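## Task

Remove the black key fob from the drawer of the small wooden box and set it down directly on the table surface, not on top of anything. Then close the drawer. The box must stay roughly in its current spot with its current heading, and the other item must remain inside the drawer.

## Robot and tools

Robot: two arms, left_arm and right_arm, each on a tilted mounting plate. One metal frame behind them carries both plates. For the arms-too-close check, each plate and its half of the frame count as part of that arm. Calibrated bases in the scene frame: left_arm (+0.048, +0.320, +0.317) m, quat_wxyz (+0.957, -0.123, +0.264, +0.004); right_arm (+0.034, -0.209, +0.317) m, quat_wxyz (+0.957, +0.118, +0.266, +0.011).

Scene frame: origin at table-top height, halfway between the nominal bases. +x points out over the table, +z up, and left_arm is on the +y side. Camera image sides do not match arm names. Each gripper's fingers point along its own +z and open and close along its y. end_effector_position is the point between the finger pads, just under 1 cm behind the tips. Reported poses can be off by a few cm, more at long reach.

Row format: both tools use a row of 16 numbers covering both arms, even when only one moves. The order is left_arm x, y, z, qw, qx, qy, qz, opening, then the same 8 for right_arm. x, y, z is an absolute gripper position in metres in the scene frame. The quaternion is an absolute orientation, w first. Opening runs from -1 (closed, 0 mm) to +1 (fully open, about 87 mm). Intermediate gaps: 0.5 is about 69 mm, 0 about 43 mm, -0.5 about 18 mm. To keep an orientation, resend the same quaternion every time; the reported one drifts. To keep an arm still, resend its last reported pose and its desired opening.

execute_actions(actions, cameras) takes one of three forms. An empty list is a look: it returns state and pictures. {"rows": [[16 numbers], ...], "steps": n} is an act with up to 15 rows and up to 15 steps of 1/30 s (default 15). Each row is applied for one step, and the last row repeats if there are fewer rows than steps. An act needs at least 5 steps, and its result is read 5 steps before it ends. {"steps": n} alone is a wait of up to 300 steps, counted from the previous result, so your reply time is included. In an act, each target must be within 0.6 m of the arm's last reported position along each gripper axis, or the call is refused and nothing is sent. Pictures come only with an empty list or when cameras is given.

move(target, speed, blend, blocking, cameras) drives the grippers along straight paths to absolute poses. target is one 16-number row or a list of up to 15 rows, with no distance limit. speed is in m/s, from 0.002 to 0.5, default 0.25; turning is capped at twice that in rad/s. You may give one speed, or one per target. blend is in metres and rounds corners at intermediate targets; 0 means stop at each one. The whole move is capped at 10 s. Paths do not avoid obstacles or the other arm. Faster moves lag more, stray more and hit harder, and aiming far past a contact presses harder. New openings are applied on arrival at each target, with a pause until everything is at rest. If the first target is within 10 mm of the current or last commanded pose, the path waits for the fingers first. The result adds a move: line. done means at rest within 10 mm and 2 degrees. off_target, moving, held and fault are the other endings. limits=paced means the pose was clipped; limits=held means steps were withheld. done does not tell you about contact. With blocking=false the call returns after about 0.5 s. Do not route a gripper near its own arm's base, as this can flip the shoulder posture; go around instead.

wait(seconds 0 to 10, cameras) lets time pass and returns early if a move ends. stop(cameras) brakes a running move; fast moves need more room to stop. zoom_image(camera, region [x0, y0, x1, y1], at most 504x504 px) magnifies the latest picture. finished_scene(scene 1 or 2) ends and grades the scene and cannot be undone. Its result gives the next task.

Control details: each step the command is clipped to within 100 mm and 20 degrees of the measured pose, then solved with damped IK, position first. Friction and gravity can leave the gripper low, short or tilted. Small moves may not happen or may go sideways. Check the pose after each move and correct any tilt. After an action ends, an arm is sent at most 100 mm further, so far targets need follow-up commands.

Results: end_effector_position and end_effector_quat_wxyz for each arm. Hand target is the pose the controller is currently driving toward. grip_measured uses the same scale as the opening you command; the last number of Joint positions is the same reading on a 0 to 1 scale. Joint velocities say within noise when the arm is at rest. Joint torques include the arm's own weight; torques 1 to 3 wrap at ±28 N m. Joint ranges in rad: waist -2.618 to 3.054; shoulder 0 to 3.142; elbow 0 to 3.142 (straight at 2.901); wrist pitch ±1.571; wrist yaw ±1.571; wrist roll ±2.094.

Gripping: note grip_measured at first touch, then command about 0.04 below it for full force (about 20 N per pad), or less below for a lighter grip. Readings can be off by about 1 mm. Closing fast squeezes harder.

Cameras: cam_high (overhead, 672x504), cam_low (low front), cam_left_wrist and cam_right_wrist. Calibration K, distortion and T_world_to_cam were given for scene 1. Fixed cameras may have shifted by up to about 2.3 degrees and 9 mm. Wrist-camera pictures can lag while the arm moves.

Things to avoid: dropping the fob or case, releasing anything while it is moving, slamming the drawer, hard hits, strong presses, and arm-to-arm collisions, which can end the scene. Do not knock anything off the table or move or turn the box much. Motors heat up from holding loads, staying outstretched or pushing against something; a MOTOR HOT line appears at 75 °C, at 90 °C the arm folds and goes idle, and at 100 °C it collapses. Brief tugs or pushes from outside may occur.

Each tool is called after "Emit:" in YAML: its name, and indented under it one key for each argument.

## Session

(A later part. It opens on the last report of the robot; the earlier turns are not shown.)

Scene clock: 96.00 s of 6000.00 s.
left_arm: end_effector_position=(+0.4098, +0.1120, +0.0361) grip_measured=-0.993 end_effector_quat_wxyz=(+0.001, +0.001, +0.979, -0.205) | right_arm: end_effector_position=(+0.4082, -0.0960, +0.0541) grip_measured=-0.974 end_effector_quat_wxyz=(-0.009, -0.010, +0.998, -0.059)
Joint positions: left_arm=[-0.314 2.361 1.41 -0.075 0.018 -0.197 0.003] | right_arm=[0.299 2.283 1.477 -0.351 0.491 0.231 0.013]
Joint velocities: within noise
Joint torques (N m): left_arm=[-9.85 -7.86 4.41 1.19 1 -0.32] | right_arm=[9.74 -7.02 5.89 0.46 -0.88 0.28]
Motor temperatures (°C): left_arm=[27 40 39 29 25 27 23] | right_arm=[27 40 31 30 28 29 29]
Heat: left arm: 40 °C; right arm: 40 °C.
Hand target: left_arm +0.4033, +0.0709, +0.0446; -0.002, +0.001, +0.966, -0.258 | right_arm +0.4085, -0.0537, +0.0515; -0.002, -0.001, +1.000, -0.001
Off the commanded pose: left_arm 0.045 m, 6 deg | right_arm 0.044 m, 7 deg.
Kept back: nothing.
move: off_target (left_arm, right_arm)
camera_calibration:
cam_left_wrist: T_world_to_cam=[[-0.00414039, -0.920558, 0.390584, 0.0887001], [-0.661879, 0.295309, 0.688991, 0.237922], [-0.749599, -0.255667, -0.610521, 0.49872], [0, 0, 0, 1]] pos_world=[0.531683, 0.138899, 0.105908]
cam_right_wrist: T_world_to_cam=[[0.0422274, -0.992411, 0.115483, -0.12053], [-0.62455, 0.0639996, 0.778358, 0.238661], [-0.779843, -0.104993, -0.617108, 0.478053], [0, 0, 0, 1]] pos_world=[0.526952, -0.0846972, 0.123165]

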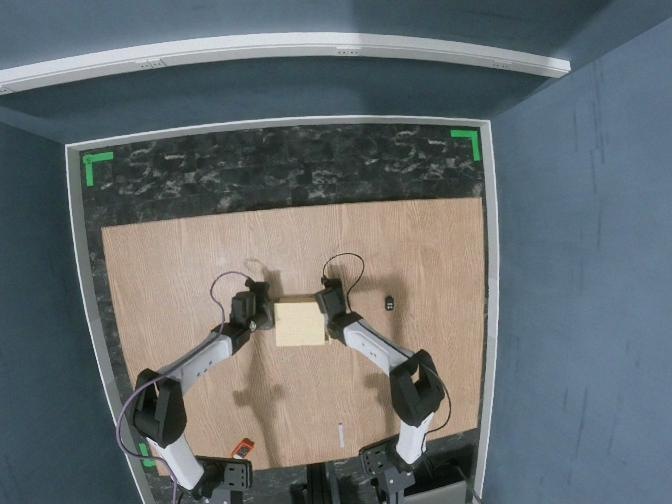

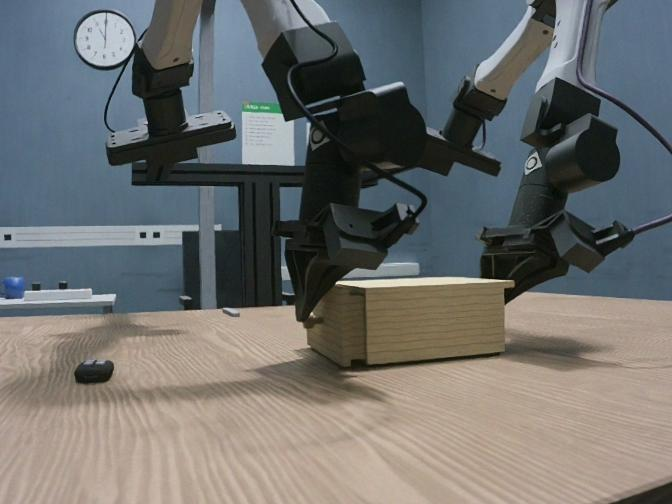

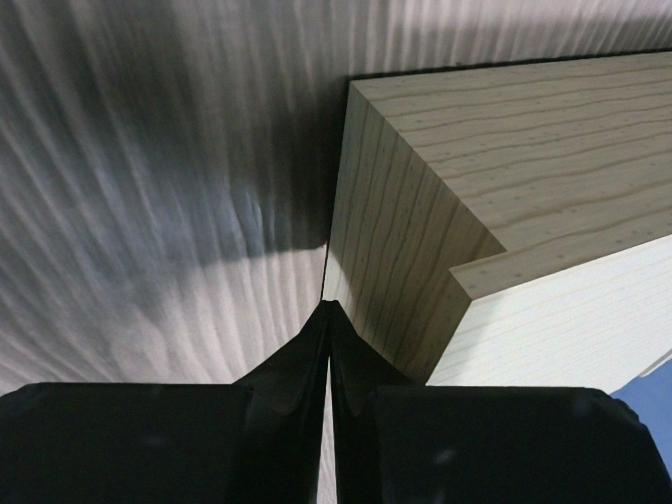

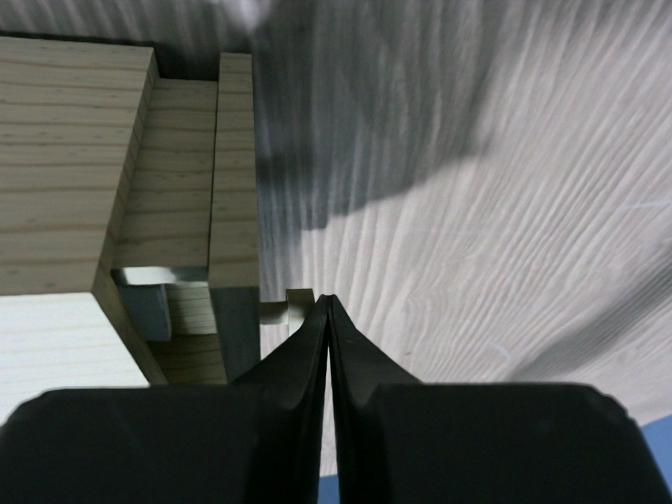

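Emit:
move:
  target: [0.405, 0.052, 0.046, 0, 0, 0.9659, -0.2588, -1, 0.408, -0.030, 0.046, 0, 0, 0.9985, 0.05, -1]
  speed: 0.05

Scene clock: 97.67 s of 6000.00 s.
left_arm: end_effector_position=(+0.4116, +0.1092, +0.0385) grip_measured=-0.993 end_effector_quat_wxyz=(+0.001, +0.002, +0.983, -0.186) | right_arm: end_effector_position=(+0.4081, -0.0853, +0.0535) grip_measured=-0.974 end_effector_quat_wxyz=(-0.010, -0.008, +0.999, -0.034)
Joint positions: left_arm=[-0.337 2.363 1.431 -0.102 -0.033 -0.214 0.003] | right_arm=[0.302 2.284 1.478 -0.34 0.442 0.234 0.013]
Joint velocities: within noise
Joint torques (N m): left_arm=[-11.1 -7.46 4.7 1.3 1.24 -0.42] | right_arm=[10.26 -6.74 4.94 0.69 -1.27 0.26]
Motor temperatures (°C): left_arm=[28 40 39 29 25 27 23] | right_arm=[27 40 31 30 28 29 29]
Heat: left arm: 40 °C; right arm: 40 °C.
Hand target: left_arm +0.4023, +0.0566, +0.0504; -0.004, +0.002, +0.967, -0.257 | right_arm +0.4060, -0.0331, +0.0518; -0.003, -0.002, +0.999, +0.047
Off the commanded pose: left_arm 0.058 m, 9 deg | right_arm 0.056 m, 10 deg.
Kept back: nothing.
move: off_target (left_arm, right_arm)
camera_calibration:
cam_left_wrist: T_world_to_cam=[[-0.00659404, -0.935495, 0.35328, 0.0892994], [-0.661949, 0.268885, 0.69966, 0.240821], [-0.74952, -0.22924, -0.621023, 0.498293], [0, 0, 0, 1]] pos_world=[0.53348, 0.133014, 0.109411]
cam_right_wrist: T_world_to_cam=[[0.0365939, -0.997219, 0.0649205, -0.105208], [-0.622791, 0.028048, 0.781886, 0.234411], [-0.781532, -0.0690441, -0.620032, 0.482722], [0, 0, 0, 1]] pos_world=[0.527102, -0.0781609, 0.122851]

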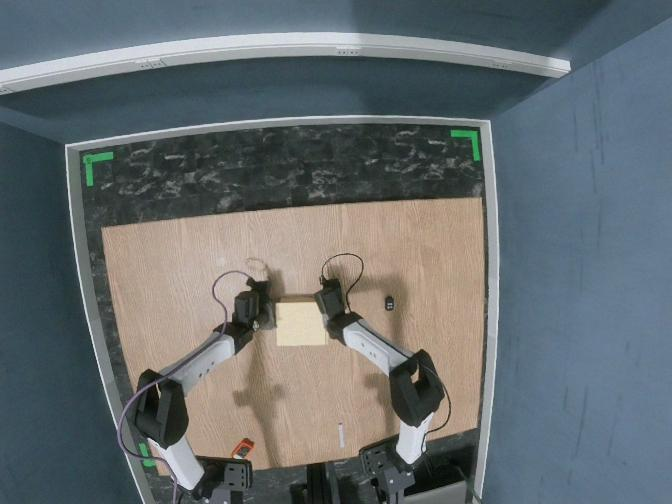

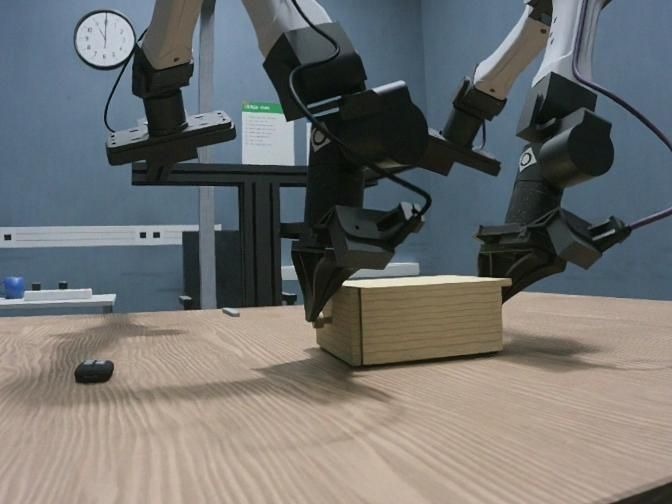

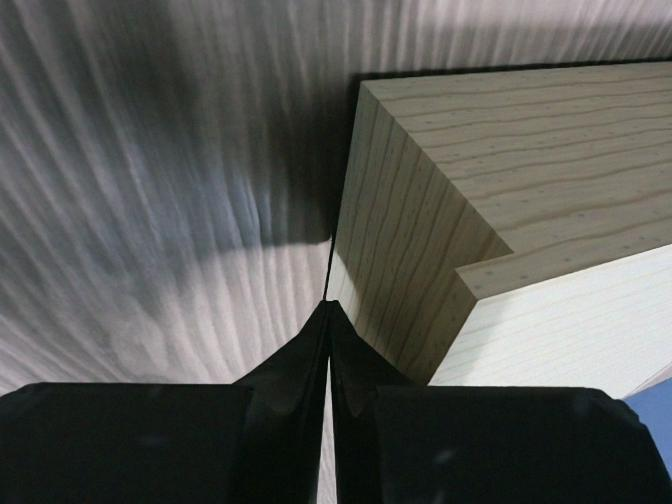

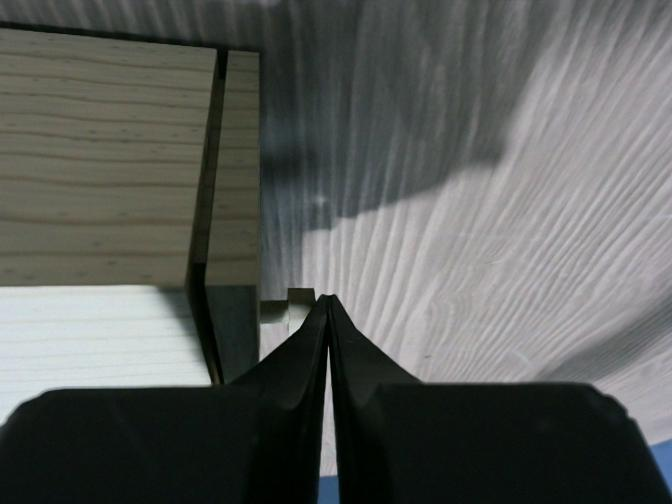

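Emit:
move:
  target: [0.405, 0.042, 0.048, 0, 0, 0.9659, -0.2588, -1, 0.408, -0.015, 0.046, 0, 0, 0.9985, 0.05, -1]
  speed: 0.04

Emit:
zoom_image:
  camera: "cam_high"
  region: [240, 270, 400, 380]

Scene clock: 98.63 s of 6000.00 s.
left_arm: end_effector_position=(+0.4114, +0.1104, +0.0381) grip_measured=-0.993 end_effector_quat_wxyz=(-0.001, +0.004, +0.986, -0.169) | right_arm: end_effector_position=(+0.4082, -0.0813, +0.0538) grip_measured=-0.974 end_effector_quat_wxyz=(-0.010, -0.012, +0.999, -0.045)
Joint positions: left_arm=[-0.348 2.368 1.445 -0.123 -0.071 -0.221 0.003] | right_arm=[0.319 2.3 1.5 -0.359 0.472 0.245 0.013]
Joint velocities: within noise
Joint torques (N m): left_arm=[-12.19 -7.43 4.85 1.38 1.43 -0.52] | right_arm=[11.78 -6.45 5.97 0.73 -1.4 0.47]
Motor temperatures (°C): left_arm=[28 40 39 29 25 27 23] | right_arm=[27 40 31 30 28 29 29]
Heat: left arm: 40 °C; right arm: 40 °C.
Hand target: left_arm +0.4014, +0.0483, +0.0541; -0.005, +0.004, +0.967, -0.255 | right_arm +0.4050, -0.0192, +0.0535; -0.004, -0.003, +0.999, +0.047
Off the commanded pose: left_arm 0.069 m, 11 deg | right_arm 0.067 m, 11 deg.
Kept back: nothing.
move: off_target (left_arm, right_arm)
camera_calibration:
cam_left_wrist: T_world_to_cam=[[-0.00963171, -0.947096, 0.320807, 0.0942805], [-0.658828, 0.247354, 0.710466, 0.241315], [-0.752232, -0.204514, -0.626356, 0.496811], [0, 0, 0, 1]] pos_world=[0.53361, 0.131207, 0.109489]
cam_right_wrist: T_world_to_cam=[[0.045376, -0.995125, 0.0875617, -0.105873], [-0.623489, 0.0402725, 0.780794, 0.235506], [-0.780514, -0.090023, -0.618622, 0.481024], [0, 0, 0, 1]] pos_world=[0.527086, -0.0715377, 0.122961]

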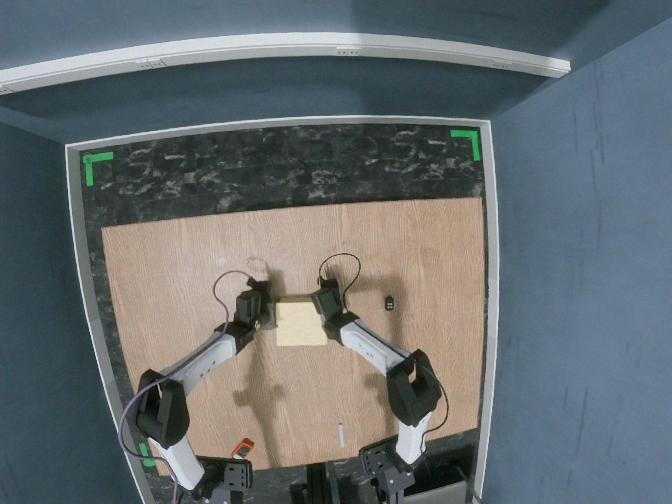

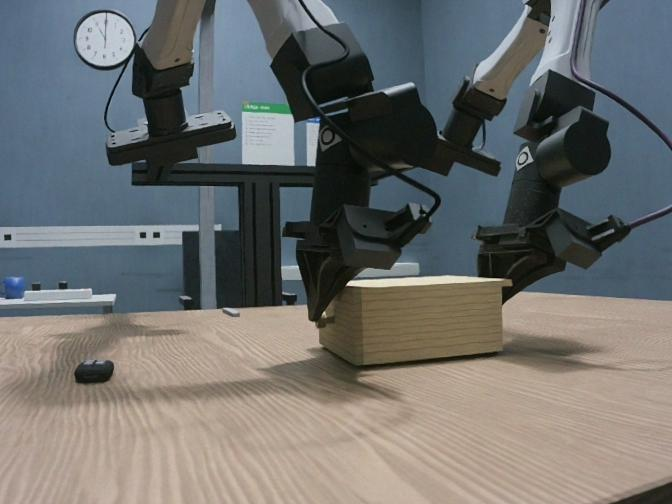

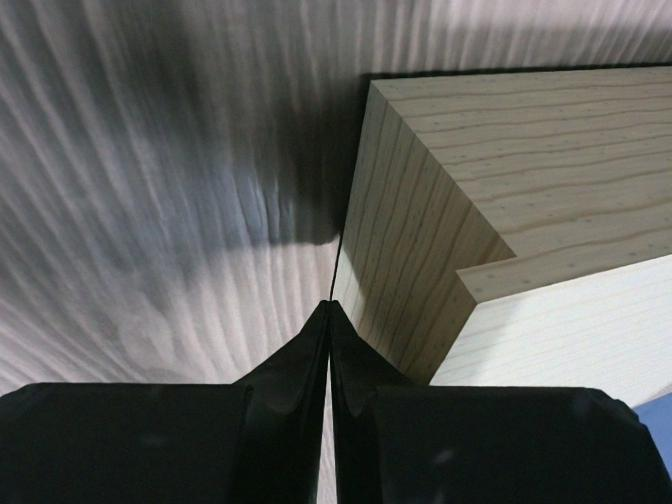

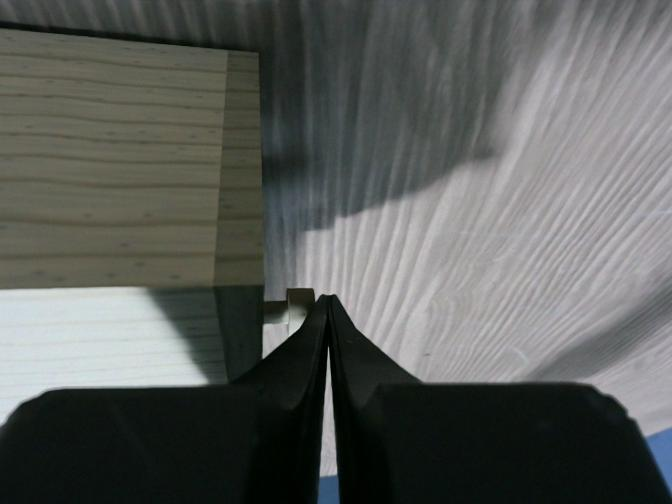

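Scaled by 3.150 from the camera's 672x504 image, which has a finer 960x720 frame.

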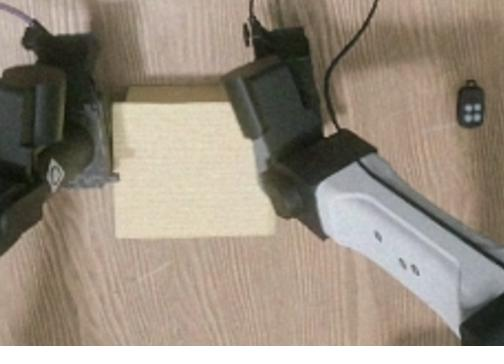

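Emit:
move:
  target:
    - [0.407, 0.107, 0.042, 0, 0, 0.9800, -0.199, -1, 0.408, -0.086, 0.050, 0, 0, 1, 0, -1]
    - [0.407, 0.105, 0.042, 0, 0, 0.9800, -0.199, -1, 0.408, -0.130, 0.055, 0, 0, 1, 0, -1]
    - [0.405, 0.070, 0.042, 0, 0, 0.9659, -0.2588, -1, 0.408, -0.130, 0.055, 0, 0, 1, 0, -1]
  speed: [0.08, 0.1, 0.06]
  blend: 0.004

Emit:
zoom_image:
  camera: "cam_high"
  region: [240, 270, 400, 380]

Scene clock: 101.70 s of 6000.00 s.
left_arm: end_effector_position=(+0.4049, +0.0959, +0.0384) grip_measured=-0.993 end_effector_quat_wxyz=(-0.003, +0.001, +0.975, -0.222) | right_arm: end_effector_position=(+0.3915, -0.1264, +0.0441) grip_measured=-0.974 end_effector_quat_wxyz=(-0.023, -0.007, +1.000, -0.007)
Joint positions: left_arm=[-0.338 2.376 1.416 -0.065 0.04 -0.219 0.003] | right_arm=[0.188 2.22 1.342 -0.244 0.336 0.129 0.013]
Joint velocities: within noise
Joint torques (N m): left_arm=[-7.69 -8.7 4.33 1.12 0.76 -0.05] | right_arm=[3.82 -12.41 2.48 0.26 -0.09 -0.22]
Motor temperatures (°C): left_arm=[29 41 38 30 26 27 23] | right_arm=[27 40 31 30 28 29 28]
Heat: left arm: 41 °C; right arm: 40 °C.
Hand target: left_arm +0.4043, +0.0710, +0.0433; -0.001, +0.001, +0.966, -0.258 | right_arm +0.4078, -0.1301, +0.0549; +0.000, +0.000, +1.000, +0.000
Off the commanded pose: left_arm 0.026 m, 4 deg | right_arm 0.020 m, 3 deg.
Kept back: nothing.
move: off_target (left_arm, right_arm)
camera_calibration:
cam_left_wrist: T_world_to_cam=[[-0.00263515, -0.907102, 0.420902, 0.0699004], [-0.656138, 0.319198, 0.683809, 0.23349], [-0.754636, -0.274368, -0.596025, 0.495673], [0, 0, 0, 1]] pos_world=[0.527438, 0.124874, 0.10635]
cam_right_wrist: T_world_to_cam=[[0.0347683, -0.999345, 0.0100714, -0.142159], [-0.601605, -0.0128813, 0.79869, 0.218391], [-0.798037, -0.0338281, -0.601658, 0.471153], [0, 0, 0, 1]] pos_world=[0.512325, -0.123315, 0.110478]

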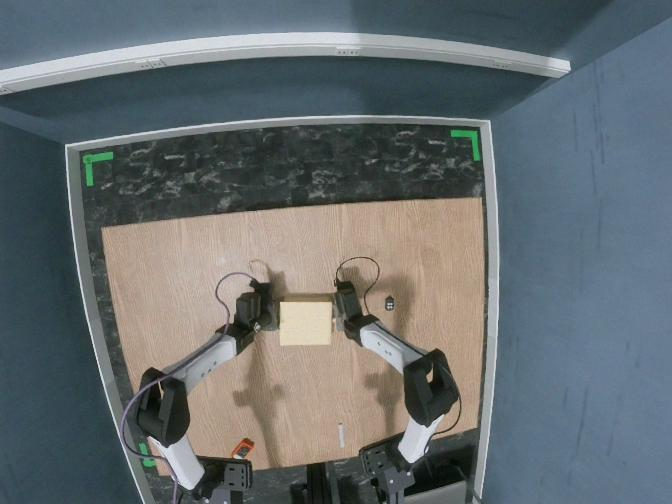

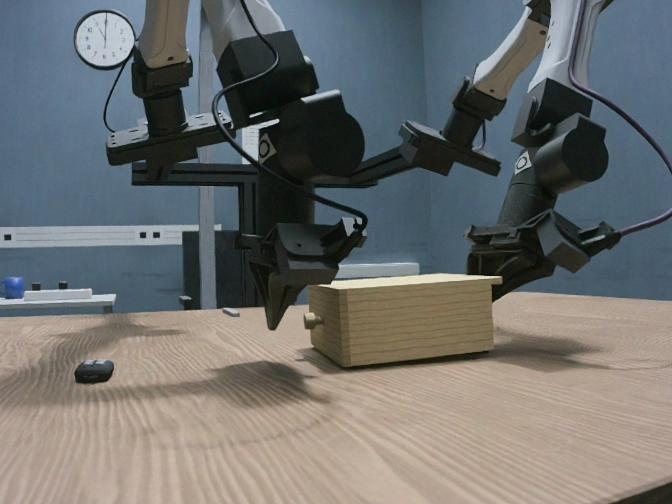

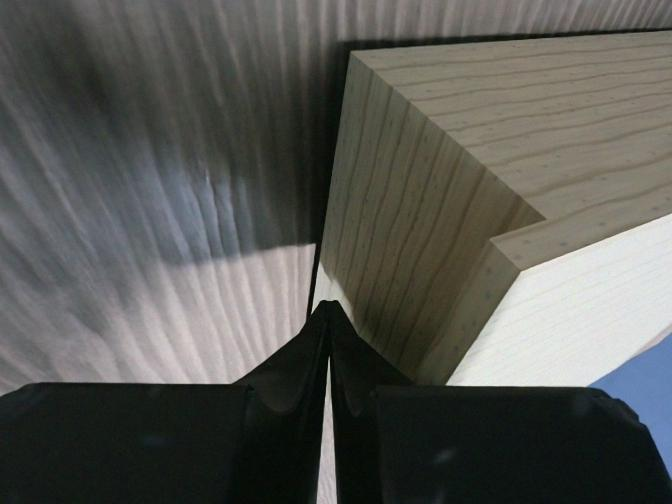

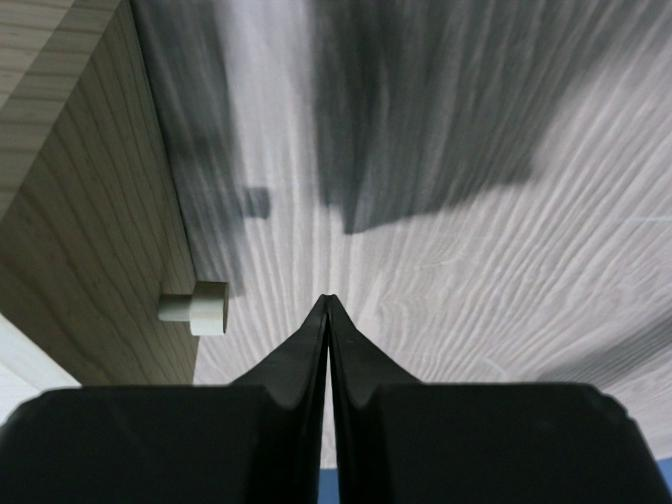

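Scaled by 3.150 from the camera's 672x504 image, which has a finer 960x720 frame.

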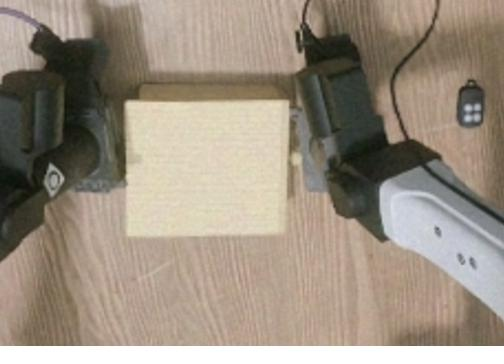

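Emit:
move:
  target: [0.405, 0.150, 0.045, 0, 0, 0.9659, -0.2588, -1, 0.405, -0.175, 0.09, 0, 0, 1, 0, -1]
  speed: 0.15

Emit:
zoom_image:
  camera: "cam_low"
  region: [280, 250, 520, 390]

Emit:
zoom_image:
  camera: "cam_high"
  region: [260, 270, 420, 380]

Scene clock: 102.97 s of 6000.00 s.
left_arm: end_effector_position=(+0.3988, +0.1490, +0.0373) grip_measured=-0.993 end_effector_quat_wxyz=(-0.009, -0.003, +0.968, -0.250) | right_arm: end_effector_position=(+0.3987, -0.1697, +0.0787) grip_measured=-0.974 end_effector_quat_wxyz=(-0.009, -0.002, +1.000, -0.004)
Joint positions: left_arm=[-0.2 2.301 1.307 -0.044 0.171 -0.108 0.003] | right_arm=[0.11 2.047 1.24 -0.261 0.297 0.057 0.013]
Joint velocities: within noise
Joint torques (N m): left_arm=[-4.03 -12.16 1.87 0.66 0.41 0.29] | right_arm=[2.86 -12.05 2.58 0.07 -0.1 -0.25]
Motor temperatures (°C): left_arm=[29 42 38 30 26 27 23] | right_arm=[27 41 31 30 28 29 28]
Heat: left arm: 42 °C; right arm: 41 °C.
Hand target: left_arm +0.4050, +0.1500, +0.0448; +0.000, +0.000, +0.966, -0.259 | right_arm +0.4048, -0.1748, +0.0896; +0.000, +0.000, +1.000, +0.000
Off the commanded pose: left_arm 0.010 m, 1 deg | right_arm 0.014 m, 1 deg.
Kept back: nothing.
move: off_target (right_arm)
camera_calibration:
cam_left_wrist: T_world_to_cam=[[0.00640999, -0.880714, 0.473605, 0.109065], [-0.64911, 0.356606, 0.671929, 0.205297], [-0.760668, -0.311729, -0.569394, 0.511935], [0, 0, 0, 1]] pos_world=[0.521974, 0.18243, 0.101895]
cam_right_wrist: T_world_to_cam=[[0.0238942, -0.999697, 0.00586709, -0.181391], [-0.624106, -0.0103319, 0.781271, 0.205245], [-0.780974, -0.0223295, -0.624164, 0.493161], [0, 0, 0, 1]] pos_world=[0.517575, -0.168203, 0.148526]

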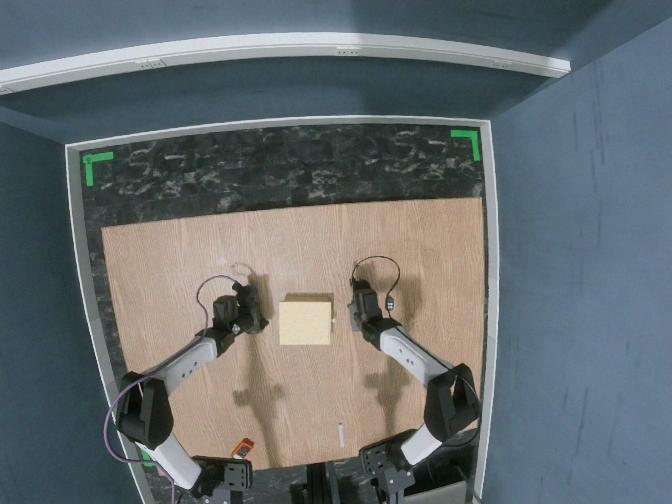

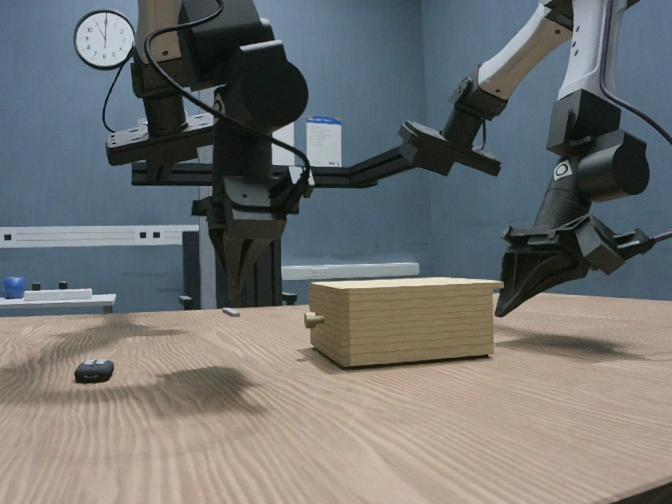

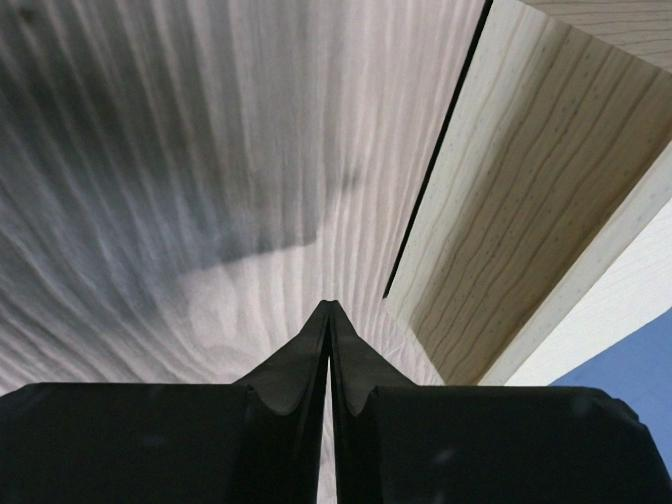

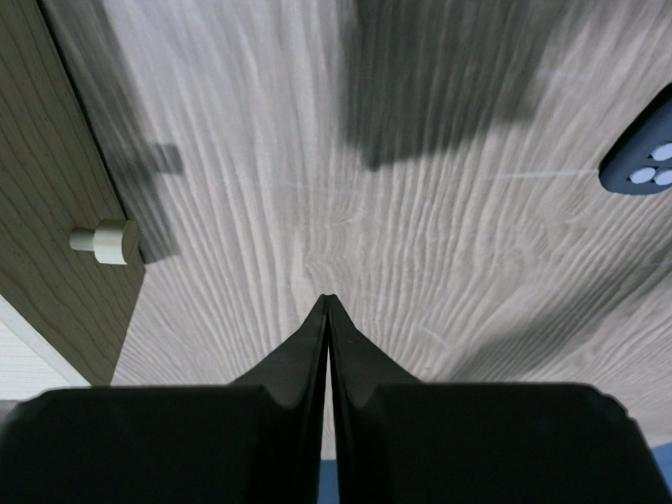

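Scaled by 2.100 from the camera's 672x504 image, which has a finer 960x720 frame.

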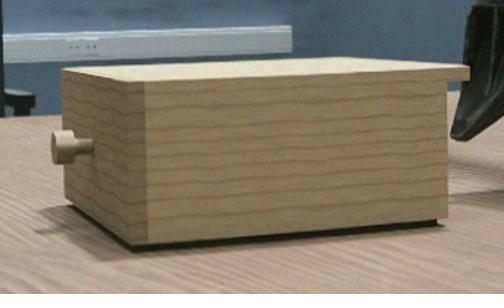

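Scaled by 3.150 from the camera's 672x504 image, which has a finer 960x720 frame.

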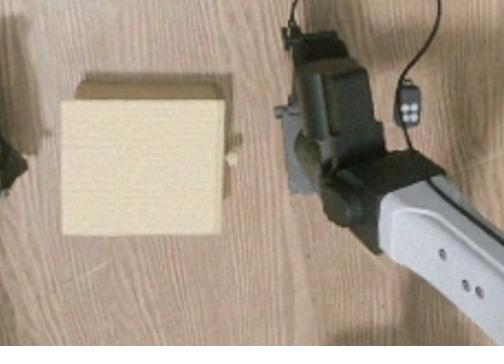

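Emit:
finished_scene:
  scene: 1

The scene is finished: the task was done.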